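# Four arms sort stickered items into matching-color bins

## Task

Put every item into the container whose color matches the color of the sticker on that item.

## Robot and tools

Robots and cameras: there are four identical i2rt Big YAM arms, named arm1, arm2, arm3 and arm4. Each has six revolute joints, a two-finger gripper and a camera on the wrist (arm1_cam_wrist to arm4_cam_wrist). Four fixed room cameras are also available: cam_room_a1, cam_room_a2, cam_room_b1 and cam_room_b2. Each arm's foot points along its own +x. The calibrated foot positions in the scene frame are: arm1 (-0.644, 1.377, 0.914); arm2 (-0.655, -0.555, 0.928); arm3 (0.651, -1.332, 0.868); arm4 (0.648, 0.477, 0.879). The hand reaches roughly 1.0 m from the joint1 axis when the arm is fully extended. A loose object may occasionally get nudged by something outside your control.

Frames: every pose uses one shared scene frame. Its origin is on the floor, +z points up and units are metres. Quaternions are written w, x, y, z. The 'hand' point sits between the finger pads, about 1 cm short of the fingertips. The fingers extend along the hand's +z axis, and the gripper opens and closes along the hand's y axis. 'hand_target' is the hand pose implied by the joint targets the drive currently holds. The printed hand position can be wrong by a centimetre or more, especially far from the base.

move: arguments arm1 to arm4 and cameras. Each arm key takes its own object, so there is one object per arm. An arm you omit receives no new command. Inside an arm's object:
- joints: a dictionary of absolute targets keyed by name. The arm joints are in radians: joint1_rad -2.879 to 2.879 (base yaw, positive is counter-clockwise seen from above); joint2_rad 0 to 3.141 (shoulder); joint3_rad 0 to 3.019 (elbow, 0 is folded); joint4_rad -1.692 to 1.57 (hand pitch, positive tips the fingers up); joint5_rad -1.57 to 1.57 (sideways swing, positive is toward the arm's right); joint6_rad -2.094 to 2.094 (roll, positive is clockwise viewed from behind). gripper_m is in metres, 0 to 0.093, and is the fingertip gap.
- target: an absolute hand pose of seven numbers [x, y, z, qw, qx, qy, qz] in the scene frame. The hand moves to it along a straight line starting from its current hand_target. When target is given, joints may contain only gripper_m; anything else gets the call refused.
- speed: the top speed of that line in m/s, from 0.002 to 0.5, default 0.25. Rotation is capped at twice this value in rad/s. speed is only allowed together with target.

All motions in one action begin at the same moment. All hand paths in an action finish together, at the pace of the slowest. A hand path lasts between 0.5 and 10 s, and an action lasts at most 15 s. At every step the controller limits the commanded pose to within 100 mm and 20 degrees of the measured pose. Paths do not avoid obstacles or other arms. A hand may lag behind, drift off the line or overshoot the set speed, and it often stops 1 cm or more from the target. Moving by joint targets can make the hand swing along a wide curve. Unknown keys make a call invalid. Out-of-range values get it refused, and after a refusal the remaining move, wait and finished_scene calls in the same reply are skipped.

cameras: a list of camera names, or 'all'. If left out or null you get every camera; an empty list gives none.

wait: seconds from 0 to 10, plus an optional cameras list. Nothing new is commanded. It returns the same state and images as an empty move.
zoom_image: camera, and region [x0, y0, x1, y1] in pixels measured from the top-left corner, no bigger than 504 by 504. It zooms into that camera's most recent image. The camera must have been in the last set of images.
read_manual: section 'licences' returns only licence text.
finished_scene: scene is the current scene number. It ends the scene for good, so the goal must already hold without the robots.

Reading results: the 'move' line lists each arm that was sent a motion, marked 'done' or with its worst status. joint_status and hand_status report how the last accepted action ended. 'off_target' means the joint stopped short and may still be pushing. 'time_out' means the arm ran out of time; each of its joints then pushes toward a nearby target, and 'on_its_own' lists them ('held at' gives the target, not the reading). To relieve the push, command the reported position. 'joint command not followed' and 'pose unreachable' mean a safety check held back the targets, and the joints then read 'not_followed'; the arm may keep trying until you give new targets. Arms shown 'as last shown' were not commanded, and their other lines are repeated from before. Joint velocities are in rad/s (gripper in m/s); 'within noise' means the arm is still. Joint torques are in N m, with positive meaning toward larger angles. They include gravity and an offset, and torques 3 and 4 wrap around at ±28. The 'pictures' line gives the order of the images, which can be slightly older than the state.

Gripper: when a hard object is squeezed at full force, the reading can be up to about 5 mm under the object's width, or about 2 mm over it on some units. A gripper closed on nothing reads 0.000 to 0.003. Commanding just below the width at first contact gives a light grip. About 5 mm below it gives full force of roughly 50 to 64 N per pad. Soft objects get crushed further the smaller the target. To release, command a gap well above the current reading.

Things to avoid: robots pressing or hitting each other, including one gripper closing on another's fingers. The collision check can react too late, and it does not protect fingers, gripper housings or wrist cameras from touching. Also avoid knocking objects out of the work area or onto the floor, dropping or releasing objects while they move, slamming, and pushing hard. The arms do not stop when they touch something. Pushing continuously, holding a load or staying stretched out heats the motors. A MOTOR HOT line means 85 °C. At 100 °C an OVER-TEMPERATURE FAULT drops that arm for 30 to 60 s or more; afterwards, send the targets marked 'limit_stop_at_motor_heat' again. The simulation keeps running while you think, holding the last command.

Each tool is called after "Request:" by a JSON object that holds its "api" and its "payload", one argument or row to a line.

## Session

Request:
{"api": "move", "payload": {
  "cameras": ["cam_room_a1","cam_room_a2","cam_room_b1","cam_room_b2"]
}}

Scene clock: 0.00 s.
Joint torques (N m): no reading
Motor temperatures (°C): arm1=[20 23 26 23 21 21 21] | arm2=[23 24 25 22 22 20 23] | arm3=[24 23 23 23 24 23 23] | arm4=[22 21 23 22 24 21 24]
Heat: arm1: hottest joint3_rad 26 °C; arm2: hottest joint3_rad 25 °C; arm3: hottest joint1_rad 24 °C; arm4: hottest joint5_rad 24 °C.
Joint velocities: within noise
arm1.joint_positions: joint1_rad=+0.263 joint2_rad=+0.541 joint3_rad=+1.448 joint4_rad=-1.274 joint5_rad=+0.156 joint6_rad=+0.460 gripper_m=+0.09396
arm1.joint_status: not commanded
arm1.hand: x=-0.6722 y=+1.5689 z=+1.5123 quat_wxyz=(-0.269, +0.505, -0.648, -0.503) (m; scene frame)
arm1.hand_target: x=-0.6707 y=+1.5650 z=+1.5243 quat_wxyz=(-0.273, +0.499, -0.642, -0.514) (m; scene frame)
arm1.hand_status: not commanded
arm2.joint_positions: joint1_rad=+0.198 joint2_rad=+0.259 joint3_rad=+1.632 joint4_rad=-1.245 joint5_rad=-0.167 joint6_rad=+0.724 gripper_m=+0.09396
arm2.joint_status: not commanded
arm2.hand: x=-0.6328 y=-0.5393 z=+1.6268 quat_wxyz=(-0.736, -0.518, -0.413, +0.142) (m; scene frame)
arm2.hand_target: x=-0.6348 y=-0.5332 z=+1.6300 quat_wxyz=(-0.741, -0.512, -0.410, +0.144) (m; scene frame)
arm2.hand_status: not commanded
arm3.joint_positions: joint1_rad=-0.202 joint2_rad=+0.522 joint3_rad=+1.369 joint4_rad=-1.376 joint5_rad=-0.141 joint6_rad=+0.009 gripper_m=+0.09396
arm3.joint_status: not commanded
arm3.hand: x=+0.6122 y=-1.5130 z=+1.4112 quat_wxyz=(-0.346, -0.682, -0.528, +0.369) (m; scene frame)
arm3.hand_target: x=+0.6130 y=-1.5103 z=+1.4212 quat_wxyz=(-0.352, -0.676, -0.525, +0.378) (m; scene frame)
arm3.hand_status: not commanded
arm4.joint_positions: joint1_rad=+0.128 joint2_rad=+0.492 joint3_rad=+1.422 joint4_rad=-1.388 joint5_rad=-0.180 joint6_rad=-0.624 gripper_m=+0.09396
arm4.joint_status: not commanded
arm4.hand: x=+0.5903 y=+0.6373 z=+1.4468 quat_wxyz=(-0.401, +0.802, -0.272, -0.348) (m; scene frame)
arm4.hand_target: x=+0.5910 y=+0.6334 z=+1.4564 quat_wxyz=(-0.410, +0.797, -0.269, -0.353) (m; scene frame)
arm4.hand_status: not commanded
pictures: cam_room_a1, cam_room_a2, cam_room_b1, cam_room_b2
Images, in order (width x height): cam_room_a1 672x504, cam_room_a2 672x504, cam_room_b1 672x504, cam_room_b2 672x504.

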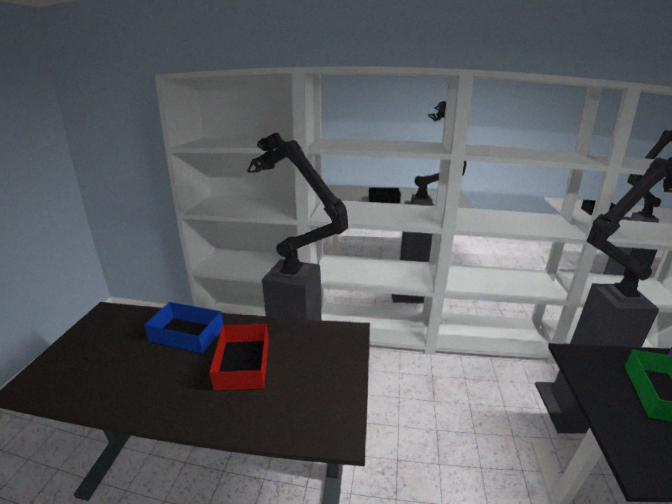

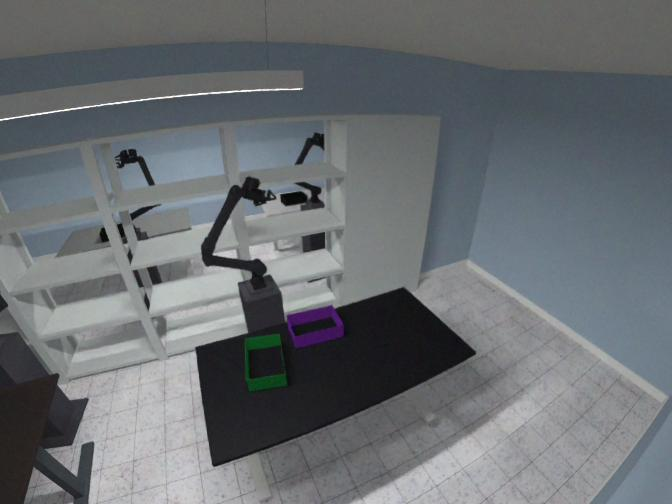

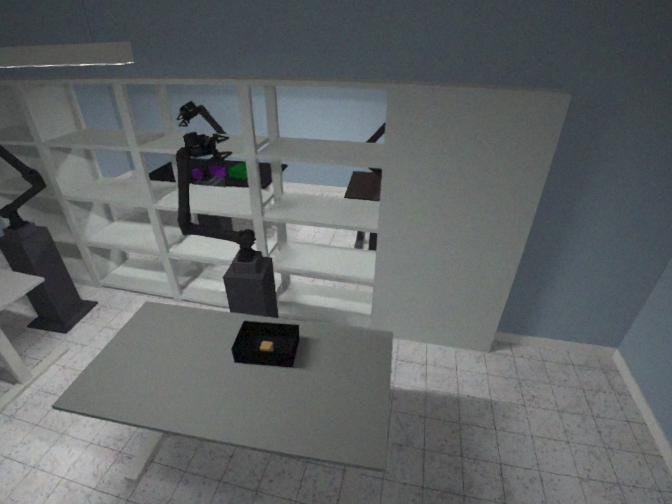

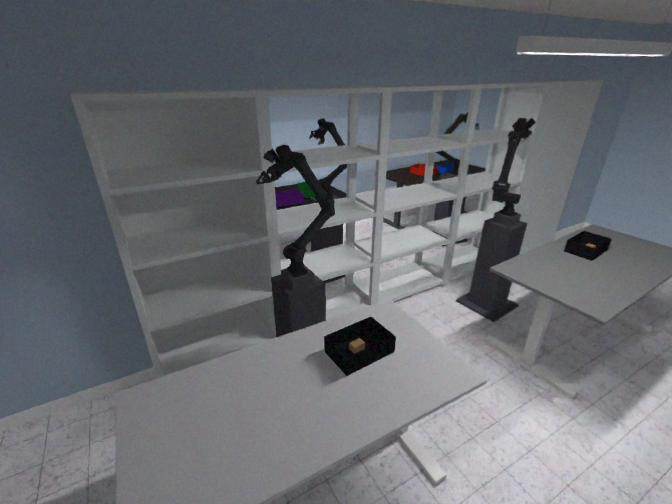

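Request:
{"api": "move", "payload": {
  "arm1": {"joints":{"joint1_rad":1.70,"joint2_rad":1.5,"joint3_rad":1.5,"joint4_rad":-0.94,"joint5_rad":0,"joint6_rad":0}},
  "arm2": {"joints":{"joint1_rad":-1.23,"joint2_rad":1.5,"joint3_rad":1.5,"joint4_rad":-0.94,"joint5_rad":0,"joint6_rad":0}},
  "arm3": {"joints":{"joint1_rad":1.32,"joint2_rad":1.45,"joint3_rad":1.55,"joint4_rad":-0.94,"joint5_rad":0,"joint6_rad":0}},
  "arm4": {"joints":{"joint1_rad":-1.58,"joint2_rad":1.45,"joint3_rad":1.55,"joint4_rad":-0.94,"joint5_rad":0,"joint6_rad":0}},
  "cameras": ["arm1_cam_wrist","arm2_cam_wrist","arm3_cam_wrist","arm4_cam_wrist"]
}}

Scene clock: 13.10 s.
Joint torques (N m): arm1=[-2.43 -13.04 13.85 1.66 0.06 -0.02] | arm2=[1.44 -15.15 12.44 2.1 -0.02 -0.08] | arm3=[1.14 -14.74 11.4 1.55 0.11 -0.11] | arm4=[1.08 -15.56 11.45 1.37 0.01 0.15]
Motor temperatures (°C): arm1=[20 23 27 23 21 21 21] | arm2=[23 24 25 22 22 20 23] | arm3=[24 23 25 23 24 23 23] | arm4=[22 22 24 22 24 21 24]
Heat: arm1: hottest joint3_rad 27 °C; arm2: hottest joint3_rad 25 °C; arm3: hottest joint3_rad 25 °C; arm4: hottest joint3_rad 24 °C.
move: arm1 done; arm2 done; arm3 done; arm4 done
Joint velocities: within noise
arm1.joint_positions: joint1_rad=+1.708 joint2_rad=+1.519 joint3_rad=+1.476 joint4_rad=-0.948 joint5_rad=-0.002 joint6_rad=+0.006 gripper_m=+0.09398
arm1.joint_status: all done
arm1.hand: x=-1.2131 y=+1.2570 z=+1.2126 quat_wxyz=(+0.029, +0.951, +0.096, -0.291) (m; scene frame)
arm1.hand_target: x=-1.2171 y=+1.2610 z=+1.2374 quat_wxyz=(+0.029, +0.944, +0.094, -0.316) (m; scene frame)
arm1.hand_status: not commanded
arm2.joint_positions: joint1_rad=-1.237 joint2_rad=+1.493 joint3_rad=+1.492 joint4_rad=-0.944 joint5_rad=+0.000 joint6_rad=+0.014 gripper_m=+0.09398
arm2.joint_status: all done
arm2.hand: x=-1.1834 y=-0.8112 z=+1.2398 quat_wxyz=(-0.070, -0.929, -0.206, +0.298) (m; scene frame)
arm2.hand_target: x=-1.1850 y=-0.8165 z=+1.2407 quat_wxyz=(-0.069, -0.926, -0.216, +0.301) (m; scene frame)
arm2.hand_status: not commanded
arm3.joint_positions: joint1_rad=+1.319 joint2_rad=+1.450 joint3_rad=+1.532 joint4_rad=-0.945 joint5_rad=-0.002 joint6_rad=+0.005 gripper_m=+0.09398
arm3.joint_status: all done
arm3.hand: x=+1.1945 y=-1.5392 z=+1.2300 quat_wxyz=(-0.342, -0.173, -0.921, +0.069) (m; scene frame)
arm3.hand_target: x=+1.1981 y=-1.5404 z=+1.2405 quat_wxyz=(-0.353, -0.170, -0.917, +0.072) (m; scene frame)
arm3.hand_status: not commanded
arm4.joint_positions: joint1_rad=-1.585 joint2_rad=+1.458 joint3_rad=+1.522 joint4_rad=-0.948 joint5_rad=+0.001 joint6_rad=-0.011 gripper_m=+0.09398
arm4.joint_status: all done
arm4.hand: x=+1.2328 y=+0.5027 z=+1.2253 quat_wxyz=(-0.335, +0.025, -0.942, -0.003) (m; scene frame)
arm4.hand_target: x=+1.2369 y=+0.5059 z=+1.2459 quat_wxyz=(-0.355, +0.023, -0.935, -0.007) (m; scene frame)
arm4.hand_status: not commanded
pictures: arm1_cam_wrist, arm2_cam_wrist, arm3_cam_wrist, arm4_cam_wrist
Images, in order (width x height): arm1_cam_wrist 672x504, arm2_cam_wrist 672x504, arm3_cam_wrist 672x504, arm4_cam_wrist 672x504.

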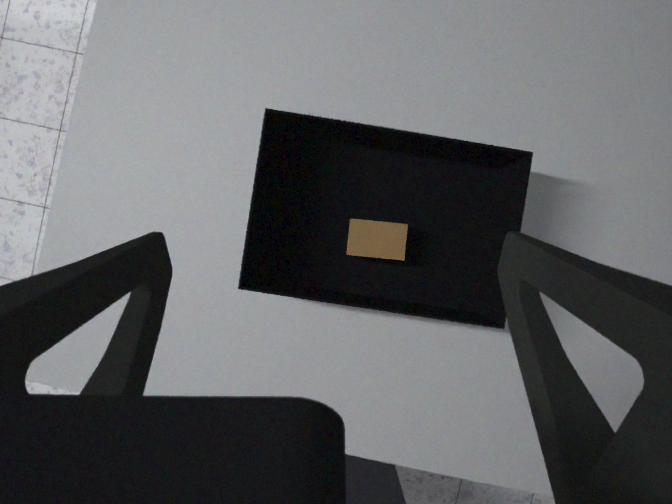

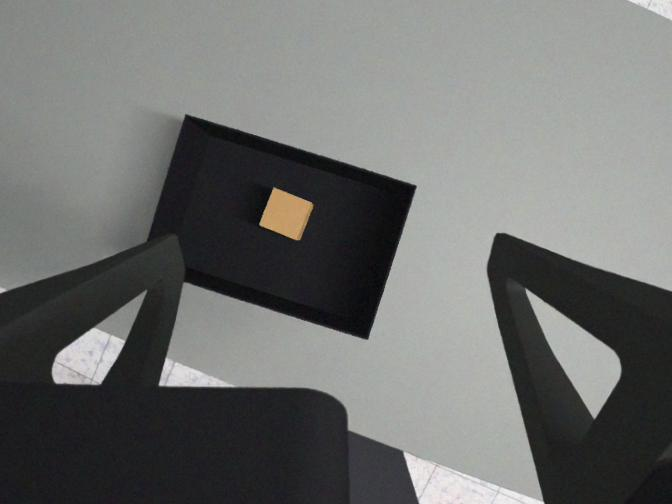

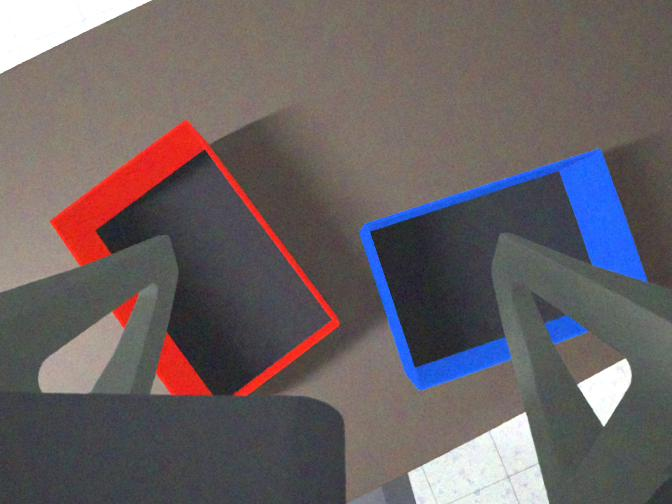

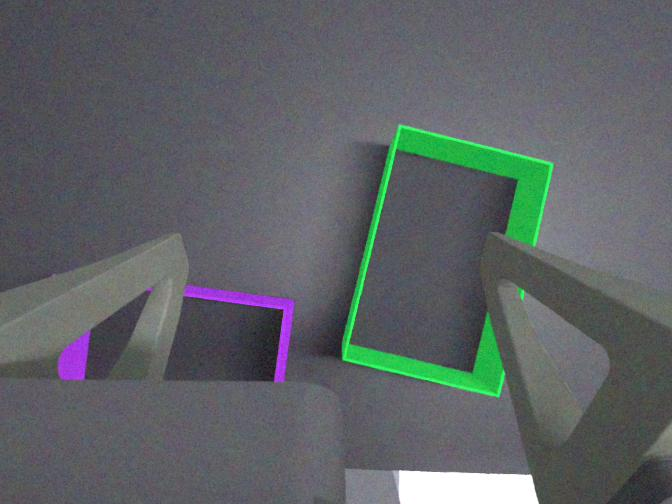

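Request:
{"api": "move", "payload": {
  "arm1": {"target":[-1.228,1.306,0.9,0,0.6724,0.7402,0]},
  "arm2": {"target":[-1.203,-0.885,0.9,0,0.9997,0.0262,0]},
  "arm3": {"joints":{"joint2_rad":0.7,"joint3_rad":1.3,"joint4_rad":-0.6}},
  "arm4": {"joints":{"joint2_rad":0.7,"joint3_rad":1.3,"joint4_rad":-0.6}},
  "cameras": ["arm1_cam_wrist","arm2_cam_wrist"]
}}

Scene clock: 35.27 s.
Joint torques (N m): arm1=[-1.49 -14.97 13.29 -0.16 -0.03 -0.06] | arm2=[1.55 -20.95 13.55 0.18 -0.12 0.2] | arm3=[1.2 -1.26 9.39 2.1 0.11 -0.1] | arm4=[1.14 -1.32 9.07 1.69 0.06 0.15]
Motor temperatures (°C): arm1=[20 24 30 23 21 21 21] | arm2=[23 25 29 22 22 20 23] | arm3=[24 23 27 23 24 23 23] | arm4=[22 23 30 22 24 21 24]
Heat: arm1: hottest joint3_rad 30 °C; arm2: hottest joint3_rad 29 °C; arm3: hottest joint3_rad 27 °C; arm4: hottest joint3_rad 30 °C.
move: arm1 off_target; arm2 off_target; arm3 done; arm4 done
Joint velocities: within noise
arm1.joint_positions: joint1_rad=+1.623 joint2_rad=+2.078 joint3_rad=+1.474 joint4_rad=-1.015 joint5_rad=-0.006 joint6_rad=-1.537 gripper_m=+0.09398
arm1.joint_status: not commanded
arm1.hand: x=-1.2078 y=+1.3083 z=+0.8887 quat_wxyz=(+0.011, +0.676, +0.737, +0.012) (m; scene frame)
arm1.hand_target: x=-1.2272 y=+1.3060 z=+0.9004 quat_wxyz=(+0.000, +0.672, +0.740, +0.000) (m; scene frame)
arm1.hand_status: off_target (0.023 m and 1.9 deg from the pose sent, 0.317 m and 89.4 deg at the start)
arm2.joint_positions: joint1_rad=-1.155 joint2_rad=+2.171 joint3_rad=+1.666 joint4_rad=-1.073 joint5_rad=+0.002 joint6_rad=+0.475 gripper_m=+0.09398
arm2.joint_status: not commanded
arm2.hand: x=-1.1931 y=-0.8718 z=+0.9000 quat_wxyz=(+0.004, -1.000, -0.029, -0.004) (m; scene frame)
arm2.hand_target: x=-1.2022 y=-0.8848 z=+0.9001 quat_wxyz=(+0.000, -1.000, -0.026, +0.000) (m; scene frame)
arm2.hand_status: off_target (0.016 m and 0.7 deg from the pose sent, 0.348 m and 41.7 deg at the start)
arm3.joint_positions: joint1_rad=+1.319 joint2_rad=+0.704 joint3_rad=+1.294 joint4_rad=-0.606 joint5_rad=-0.002 joint6_rad=+0.005 gripper_m=+0.09398
arm3.joint_status: all done
arm3.hand: x=+0.9674 y=-1.4469 z=+1.5055 quat_wxyz=(-0.691, -0.129, -0.699, +0.132) (m; scene frame)
arm3.hand_target: x=+0.9642 y=-1.4457 z=+1.5114 quat_wxyz=(-0.696, -0.126, -0.694, +0.135) (m; scene frame)
arm3.hand_status: not commanded
arm4.joint_positions: joint1_rad=-1.585 joint2_rad=+0.703 joint3_rad=+1.291 joint4_rad=-0.610 joint5_rad=+0.001 joint6_rad=-0.011 gripper_m=+0.09398
arm4.joint_status: all done
arm4.hand: x=+0.9911 y=+0.4933 z=+1.5110 quat_wxyz=(-0.698, +0.020, -0.716, -0.010) (m; scene frame)
arm4.hand_target: x=+0.9878 y=+0.4950 z=+1.5194 quat_wxyz=(-0.705, +0.018, -0.709, -0.016) (m; scene frame)
arm4.hand_status: not commanded
pictures: arm1_cam_wrist, arm2_cam_wrist
Images, in order (width x height): arm1_cam_wrist 672x504, arm2_cam_wrist 672x504.

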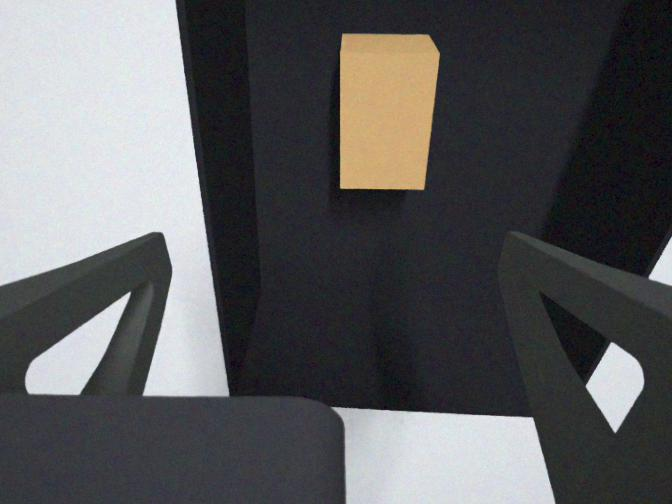

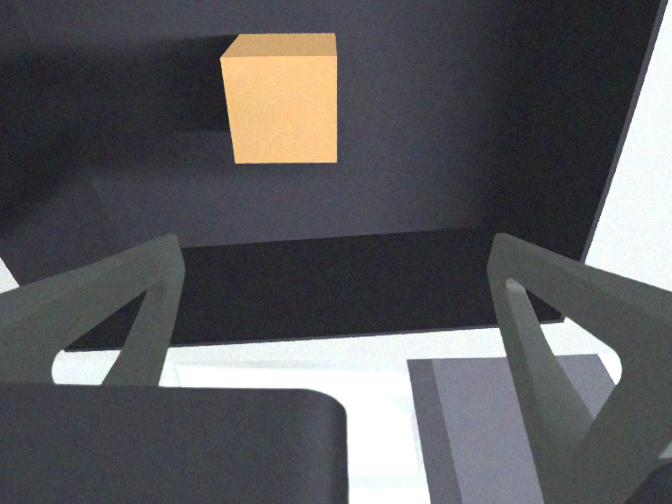

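Request:
{"api": "move", "payload": {
  "arm1": {"target":[-1.232,1.306,0.775,0,0.6724,0.7402,0]},
  "arm2": {"target":[-1.19,-0.899,0.77,0,0.9997,0.0262,0]},
  "cameras": ["arm1_cam_wrist","arm2_cam_wrist"]
}}

Scene clock: 83.37 s.
Joint torques (N m): arm1=[-1.44 -16.97 10.11 0.5 0.01 -0.03] | arm2=[1.08 -23.24 9.54 1.1 -0.11 0.22] | arm3=[1.38 -1.32 9.4 2.06 0.11 -0.11] | arm4=[1.14 -0.97 9.11 1.77 0.05 0.13]
Motor temperatures (°C): arm1=[20 26 34 23 21 21 21] | arm2=[23 26 32 22 22 20 23] | arm3=[24 23 28 23 24 23 23] | arm4=[22 22 33 22 24 21 24]
Heat: arm1: hottest joint3_rad 34 °C; arm2: hottest joint3_rad 32 °C; arm3: hottest joint3_rad 28 °C; arm4: hottest joint3_rad 33 °C.
move: arm1 off_target; arm2 done
Joint velocities: within noise
arm1.joint_positions: joint1_rad=+1.623 joint2_rad=+2.299 joint3_rad=+1.475 joint4_rad=-0.808 joint5_rad=-0.006 joint6_rad=-1.538 gripper_m=+0.09396
arm1.joint_status: not commanded
arm1.hand: x=-1.2110 y=+1.3085 z=+0.7651 quat_wxyz=(+0.015, +0.675, +0.737, +0.017) (m; scene frame)
arm1.hand_target: x=-1.2314 y=+1.3059 z=+0.7757 quat_wxyz=(+0.000, +0.672, +0.740, +0.000) (m; scene frame)
arm1.hand_status: off_target (0.023 m and 2.7 deg from the pose sent, 0.116 m and 1.9 deg at the start)
arm2.joint_positions: joint1_rad=-1.120 joint2_rad=+2.380 joint3_rad=+1.666 joint4_rad=-0.870 joint5_rad=+0.002 joint6_rad=+0.505 gripper_m=+0.09398
arm2.joint_status: not commanded
arm2.hand: x=-1.1847 y=-0.8917 z=+0.7726 quat_wxyz=(+0.006, -0.999, -0.031, -0.007) (m; scene frame)
arm2.hand_target: x=-1.1898 y=-0.8989 z=+0.7701 quat_wxyz=(+0.000, -1.000, -0.026, +0.000) (m; scene frame)
arm2.hand_status: done (0.009 m and 1.2 deg from the pose sent, 0.133 m and 0.7 deg at the start)
arm3, arm4: as last shown
pictures: arm1_cam_wrist, arm2_cam_wrist
Images, in order (width x height): arm1_cam_wrist 672x504, arm2_cam_wrist 672x504.

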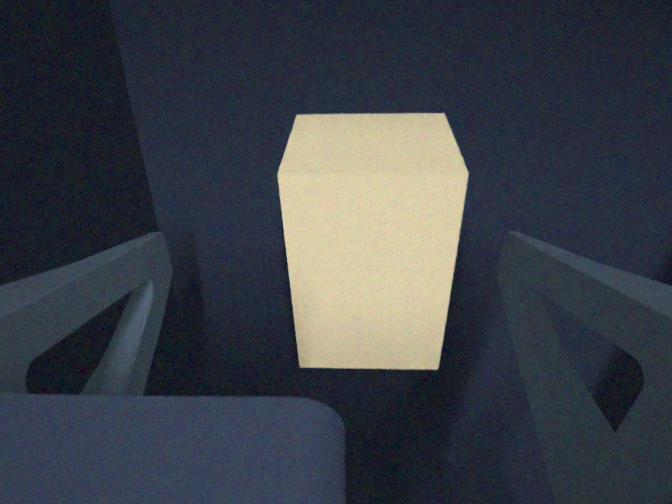

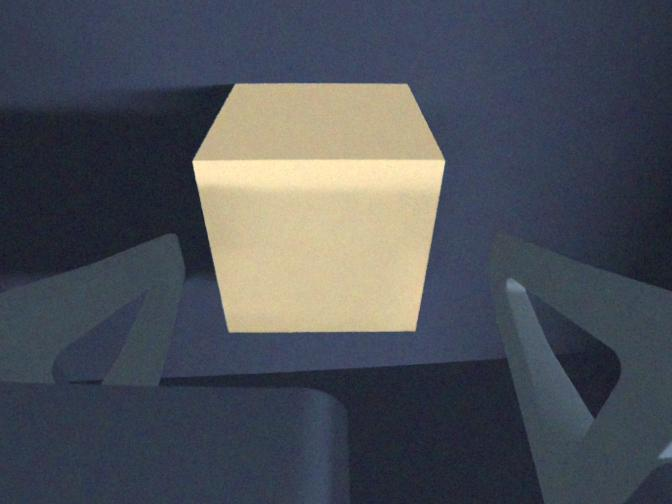

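Request:
{"api": "move", "payload": {
  "arm1": {"target":[-1.248,1.304,0.755,0,0.6724,0.7402,0],"speed":0.15},
  "arm2": {"target":[-1.192,-0.903,0.745,0,0.9997,0.0262,0],"speed":0.15},
  "cameras": []
}}

Request:
{"api": "move", "payload": {
  "arm1": {"joints":{"gripper_m":0.034}},
  "arm2": {"joints":{"gripper_m":0.042}},
  "cameras": ["arm1_cam_wrist","arm2_cam_wrist"]
}}

Request:
{"api": "move", "payload": {
  "arm1": {"target":[-1.15,1.31,1.1,0,0.6724,0.7402,0]},
  "arm2": {"target":[-1.19,-0.89,1.1,0,0.9997,0.0262,0]}
}}

Scene clock: 91.97 s.
Joint torques (N m): arm1=[-1.9 -16.97 10.99 0.53 -0.03 -0.05] | arm2=[1.38 -21.54 11.25 1.11 -0.11 0.21] | arm3=[1.32 -1.32 9.42 2.04 0.1 -0.11] | arm4=[0.97 -1.44 9.2 1.65 0.07 0.12]
Motor temperatures (°C): arm1=[20 26 34 23 21 21 21] | arm2=[23 26 32 22 22 20 23] | arm3=[24 23 28 23 24 23 23] | arm4=[22 22 33 22 24 21 24]
Heat: arm1: hottest joint3_rad 34 °C; arm2: hottest joint3_rad 32 °C; arm3: hottest joint3_rad 28 °C; arm4: hottest joint3_rad 33 °C.
move: arm1 off_target; arm2 off_target
Joint velocities: within noise
arm1.joint_positions: joint1_rad=+1.623 joint2_rad=+2.349 joint3_rad=+1.537 joint4_rad=-0.808 joint5_rad=-0.006 joint6_rad=-1.538 gripper_m=+0.09396
arm1.joint_status: not commanded
arm1.hand: x=-1.2285 y=+1.3064 z=+0.7524 quat_wxyz=(+0.012, +0.675, +0.737, +0.013) (m; scene frame)
arm1.hand_target: x=-1.2474 y=+1.3039 z=+0.7556 quat_wxyz=(+0.000, +0.672, +0.740, +0.000) (m; scene frame)
arm1.hand_status: off_target (0.020 m and 2.0 deg from the pose sent, 0.039 m and 2.7 deg at the start)
arm2.joint_positions: joint1_rad=-1.120 joint2_rad=+2.411 joint3_rad=+1.666 joint4_rad=-0.843 joint5_rad=+0.002 joint6_rad=+0.508 gripper_m=+0.09398
arm2.joint_status: not commanded
arm2.hand: x=-1.1828 y=-0.8904 z=+0.7541 quat_wxyz=(+0.007, -1.000, -0.030, -0.008) (m; scene frame)
arm2.hand_target: x=-1.1913 y=-0.9026 z=+0.7455 quat_wxyz=(+0.000, -1.000, -0.026, +0.000) (m; scene frame)
arm2.hand_status: off_target (0.018 m and 1.3 deg from the pose sent, 0.031 m and 1.2 deg at the start)
arm3, arm4: as last shown
pictures: none
No camera images: "cameras" was empty.

Scene clock: 92.60 s.
Joint torques (N m): arm1=[-1.55 -16.79 10.67 0.51 -0.04 -0.04] | arm2=[1.55 -21.42 11.22 1.14 -0.05 0.2] | arm3=[1.26 -1.38 9.36 2.14 0.1 -0.11] | arm4=[1.2 -1.03 9.03 1.74 0.06 0.16]
Motor temperatures (°C): arm1=[20 26 34 23 21 21 21] | arm2=[23 26 32 22 22 20 23] | arm3=[24 23 28 23 24 23 23] | arm4=[22 22 33 22 24 21 24]
Heat: arm1: hottest joint3_rad 34 °C; arm2: hottest joint3_rad 32 °C; arm3: hottest joint3_rad 28 °C; arm4: hottest joint3_rad 33 °C.
move: arm1 off_target; arm2 off_target
Joint velocities: within noise
arm1.joint_positions: joint1_rad=+1.623 joint2_rad=+2.349 joint3_rad=+1.537 joint4_rad=-0.808 joint5_rad=-0.005 joint6_rad=-1.538 gripper_m=+0.04410
arm1.joint_status: gripper_m off_target (ended at +0.04413, target +0.03400)
arm1.hand: x=-1.2285 y=+1.3065 z=+0.7524 quat_wxyz=(+0.012, +0.675, +0.738, +0.013) (m; scene frame)
arm1.hand_target: x=-1.2474 y=+1.3039 z=+0.7556 quat_wxyz=(+0.000, +0.672, +0.740, +0.000) (m; scene frame)
arm1.hand_status: not commanded
arm2.joint_positions: joint1_rad=-1.120 joint2_rad=+2.411 joint3_rad=+1.667 joint4_rad=-0.842 joint5_rad=+0.000 joint6_rad=+0.509 gripper_m=+0.05334
arm2.joint_status: gripper_m off_target (ended at +0.05336, target +0.04200)
arm2.hand: x=-1.1832 y=-0.8910 z=+0.7543 quat_wxyz=(+0.006, -1.000, -0.029, -0.008) (m; scene frame)
arm2.hand_target: x=-1.1913 y=-0.9026 z=+0.7455 quat_wxyz=(+0.000, -1.000, -0.026, +0.000) (m; scene frame)
arm2.hand_status: not commanded
arm3, arm4: as last shown
pictures: arm1_cam_wrist, arm2_cam_wrist
Images, in order (width x height): arm1_cam_wrist 672x504, arm2_cam_wrist 672x504.

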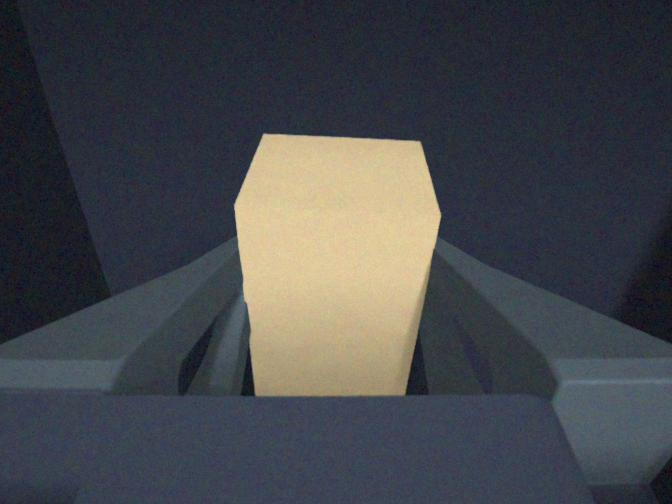

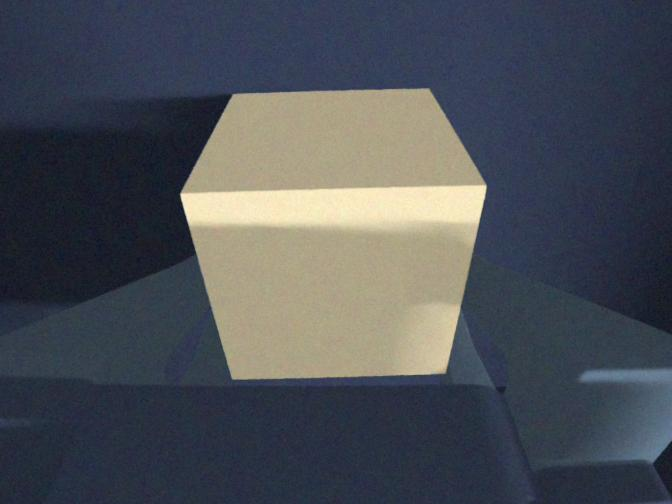

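Scene clock: 94.73 s.
Joint torques (N m): arm1=[-0.5 -13.57 14.74 -0.17 -0.03 0.03] | arm2=[0.21 -22.24 14.28 0.1 -0.04 0.05] | arm3=[1.2 -1.38 9.4 2.07 0.11 -0.11] | arm4=[1.44 -1.03 9.03 1.85 0.05 0.11]
Motor temperatures (°C): arm1=[20 26 33 23 21 21 21] | arm2=[23 26 32 22 22 20 23] | arm3=[24 23 28 23 24 23 23] | arm4=[22 22 33 22 24 21 24]
Heat: arm1: hottest joint3_rad 33 °C; arm2: hottest joint3_rad 32 °C; arm3: hottest joint3_rad 28 °C; arm4: hottest joint3_rad 33 °C.
move: arm1 off_target; arm2 off_target
Joint velocities: within noise
arm1.joint_positions: joint1_rad=+1.623 joint2_rad=+1.715 joint3_rad=+1.466 joint4_rad=-1.386 joint5_rad=-0.005 joint6_rad=-1.538 gripper_m=+0.04410
arm1.joint_status: not commanded
arm1.hand: x=-1.1353 y=+1.3163 z=+1.0773 quat_wxyz=(+0.016, +0.675, +0.737, +0.018) (m; scene frame)
arm1.hand_target: x=-1.1488 y=+1.3100 z=+1.0999 quat_wxyz=(+0.000, +0.672, +0.740, +0.000) (m; scene frame)
arm1.hand_status: off_target (0.028 m and 2.9 deg from the pose sent, 0.356 m and 2.0 deg at the start)
arm2.joint_positions: joint1_rad=-1.120 joint2_rad=+2.015 joint3_rad=+1.916 joint4_rad=-1.496 joint5_rad=+0.000 joint6_rad=+0.509 gripper_m=+0.05334
arm2.joint_status: not commanded
arm2.hand: x=-1.1783 y=-0.8885 z=+1.0857 quat_wxyz=(+0.008, -0.999, -0.029, -0.012) (m; scene frame)
arm2.hand_target: x=-1.1894 y=-0.8896 z=+1.1000 quat_wxyz=(+0.000, -1.000, -0.026, +0.000) (m; scene frame)
arm2.hand_status: off_target (0.019 m and 1.7 deg from the pose sent, 0.346 m and 1.1 deg at the start)
arm3, arm4: as last shown
pictures: arm1_cam_wrist, arm2_cam_wrist, arm3_cam_wrist, arm4_cam_wrist, cam_room_a1, cam_room_a2, cam_room_b1, cam_room_b2
Images, in order (width x height): arm1_cam_wrist 672x504, arm2_cam_wrist 672x504, arm3_cam_wrist 672x504, arm4_cam_wrist 672x504, cam_room_a1 672x504, cam_room_a2 672x504, cam_room_b1 672x504, cam_room_b2 672x504.

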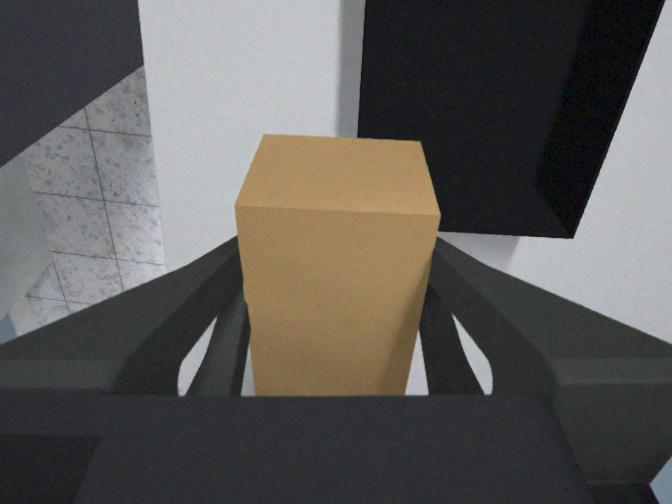

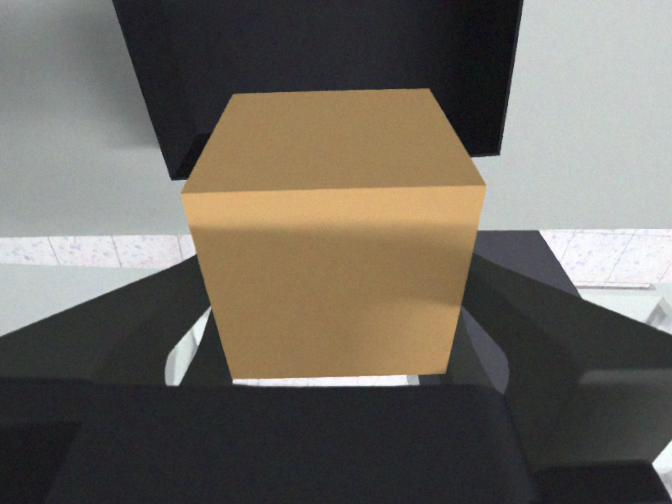

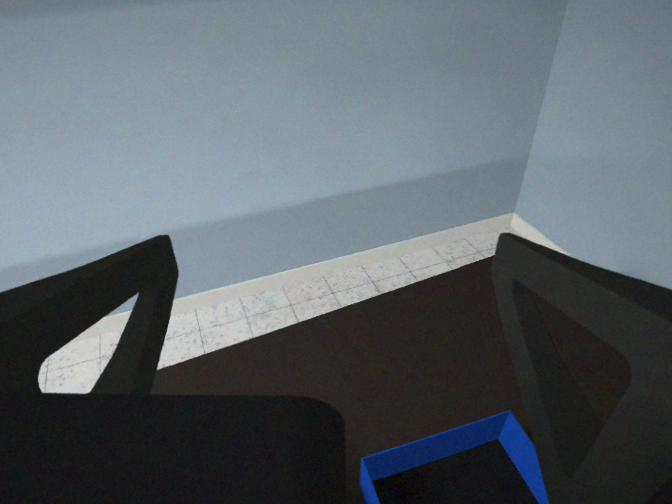

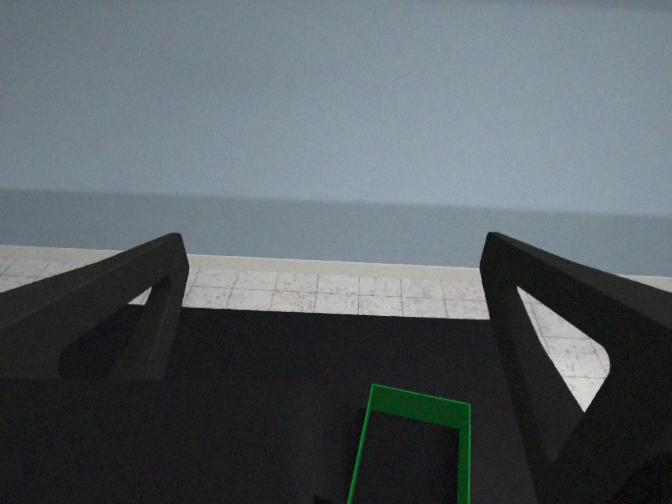

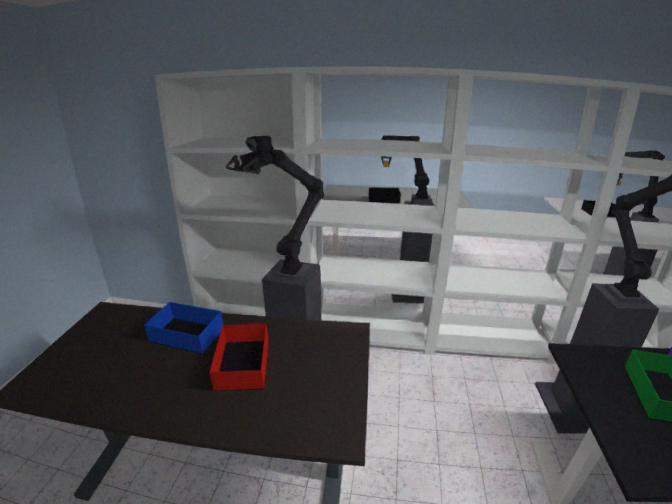

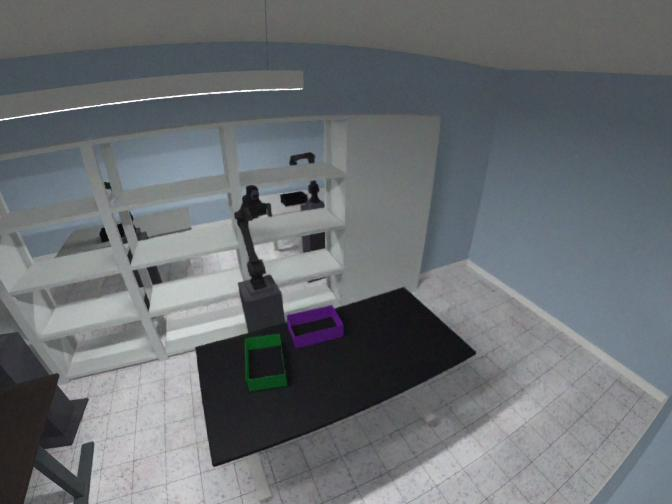

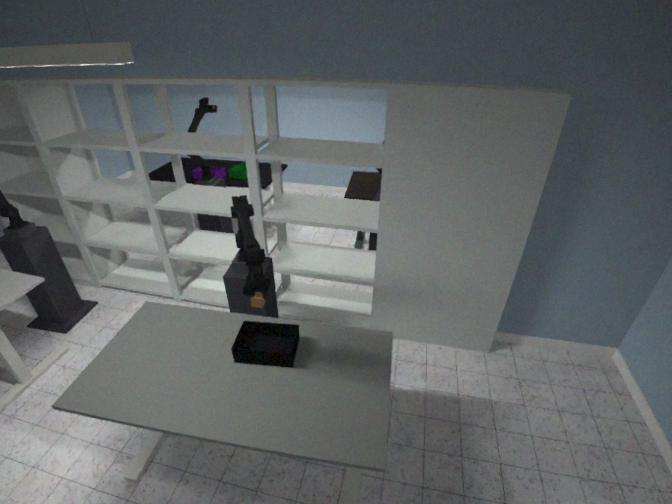

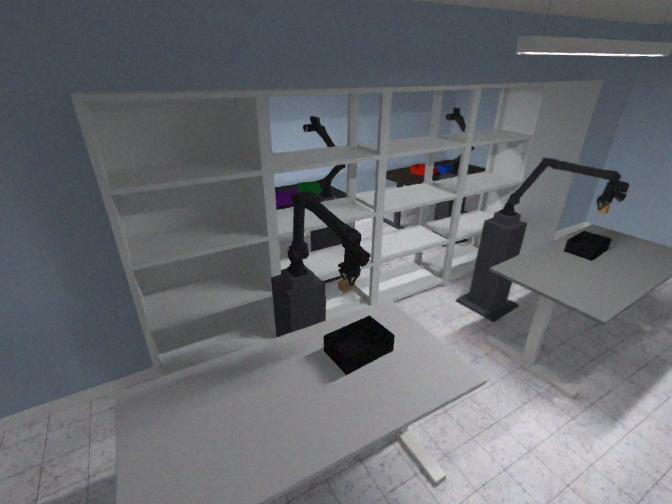

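Request:
{"api": "move", "payload": {
  "arm1": {"joints":{"joint4_rad":0.1,"joint2_rad":1.3}},
  "arm2": {"joints":{"joint4_rad":0.0,"joint2_rad":1.6}},
  "cameras": ["cam_room_b1","cam_room_b2","cam_room_a1","cam_room_a2"]
}}

Scene clock: 100.37 s.
Joint torques (N m): arm1=[-0.44 -7.36 14.93 2.47 0.04 0.12] | arm2=[0.15 -15.62 12.51 3.37 -0.11 0] | arm3=[1.38 -1.32 9.4 2.09 0.11 -0.11] | arm4=[0.91 -1.55 9.06 1.8 0.06 0.11]
Motor temperatures (°C): arm1=[20 26 33 23 21 21 21] | arm2=[23 26 32 22 22 20 23] | arm3=[24 23 28 23 24 23 23] | arm4=[22 22 34 22 24 21 24]
Heat: arm1: hottest joint3_rad 33 °C; arm2: hottest joint3_rad 32 °C; arm3: hottest joint3_rad 28 °C; arm4: hottest joint3_rad 34 °C.
move: arm1 done; arm2 done
Joint velocities: within noise
arm1.joint_positions: joint1_rad=+1.623 joint2_rad=+1.295 joint3_rad=+1.484 joint4_rad=+0.077 joint5_rad=-0.005 joint6_rad=-1.538 gripper_m=+0.04406
arm1.joint_status: all done
arm1.hand: x=-1.2259 y=+1.3031 z=+1.5727 quat_wxyz=(-0.520, +0.403, +0.446, -0.607) (m; scene frame)
arm1.hand_target: x=-1.2207 y=+1.2983 z=+1.5958 quat_wxyz=(-0.527, +0.387, +0.432, -0.621) (m; scene frame)
arm1.hand_status: not commanded
arm2.joint_positions: joint1_rad=-1.120 joint2_rad=+1.585 joint3_rad=+1.950 joint4_rad=-0.024 joint5_rad=+0.000 joint6_rad=+0.509 gripper_m=+0.05332
arm2.joint_status: all done
arm2.hand: x=-1.2333 y=-0.9247 z=+1.6527 quat_wxyz=(-0.418, -0.578, -0.018, +0.701) (m; scene frame)
arm2.hand_target: x=-1.2401 y=-0.9225 z=+1.6550 quat_wxyz=(-0.417, -0.569, -0.016, +0.708) (m; scene frame)
arm2.hand_status: not commanded
arm3, arm4: as last shown
pictures: cam_room_a1, cam_room_a2, cam_room_b1, cam_room_b2
Images, in order (width x height): cam_room_a1 672x504, cam_room_a2 672x504, cam_room_b1 672x504, cam_room_b2 672x504.

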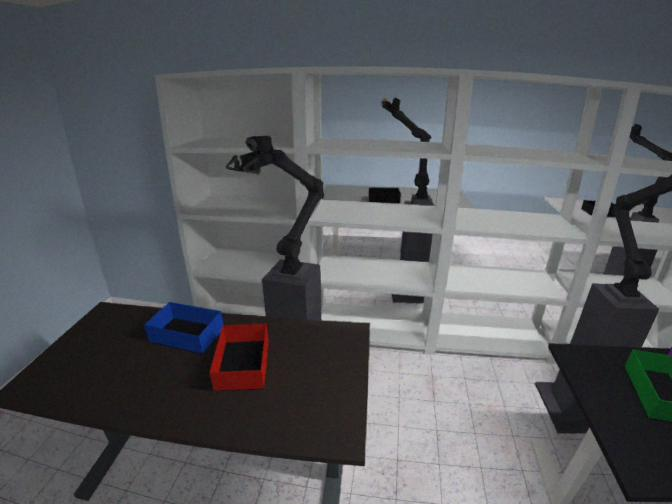

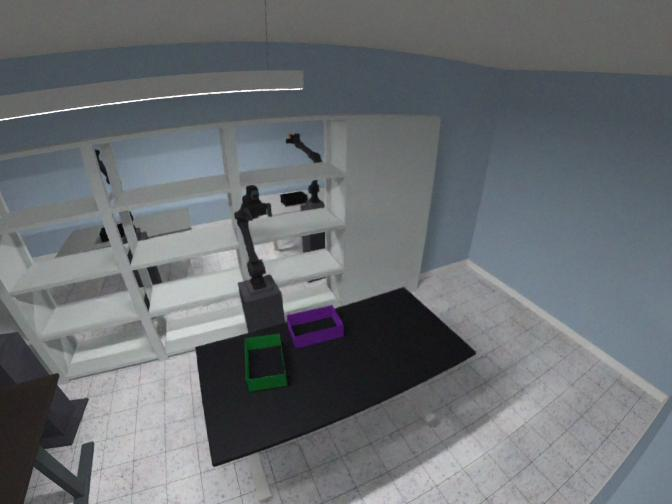

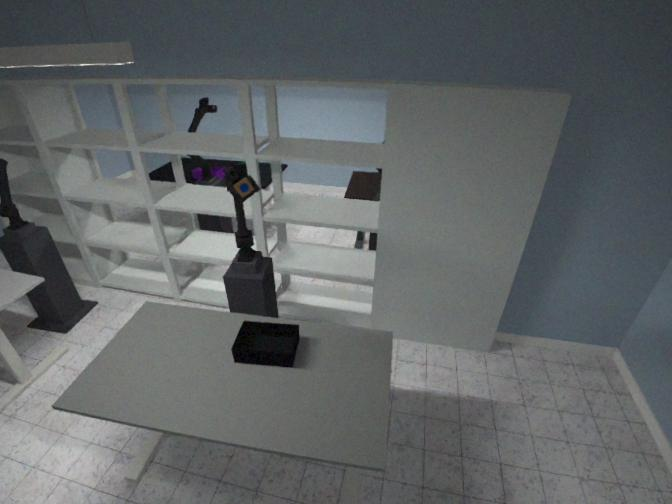

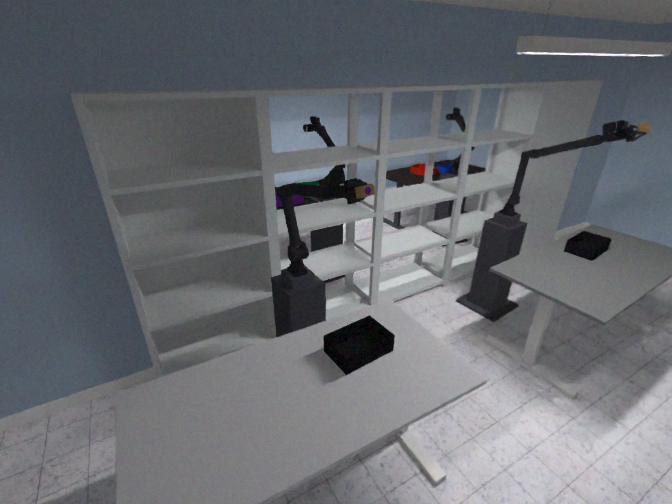

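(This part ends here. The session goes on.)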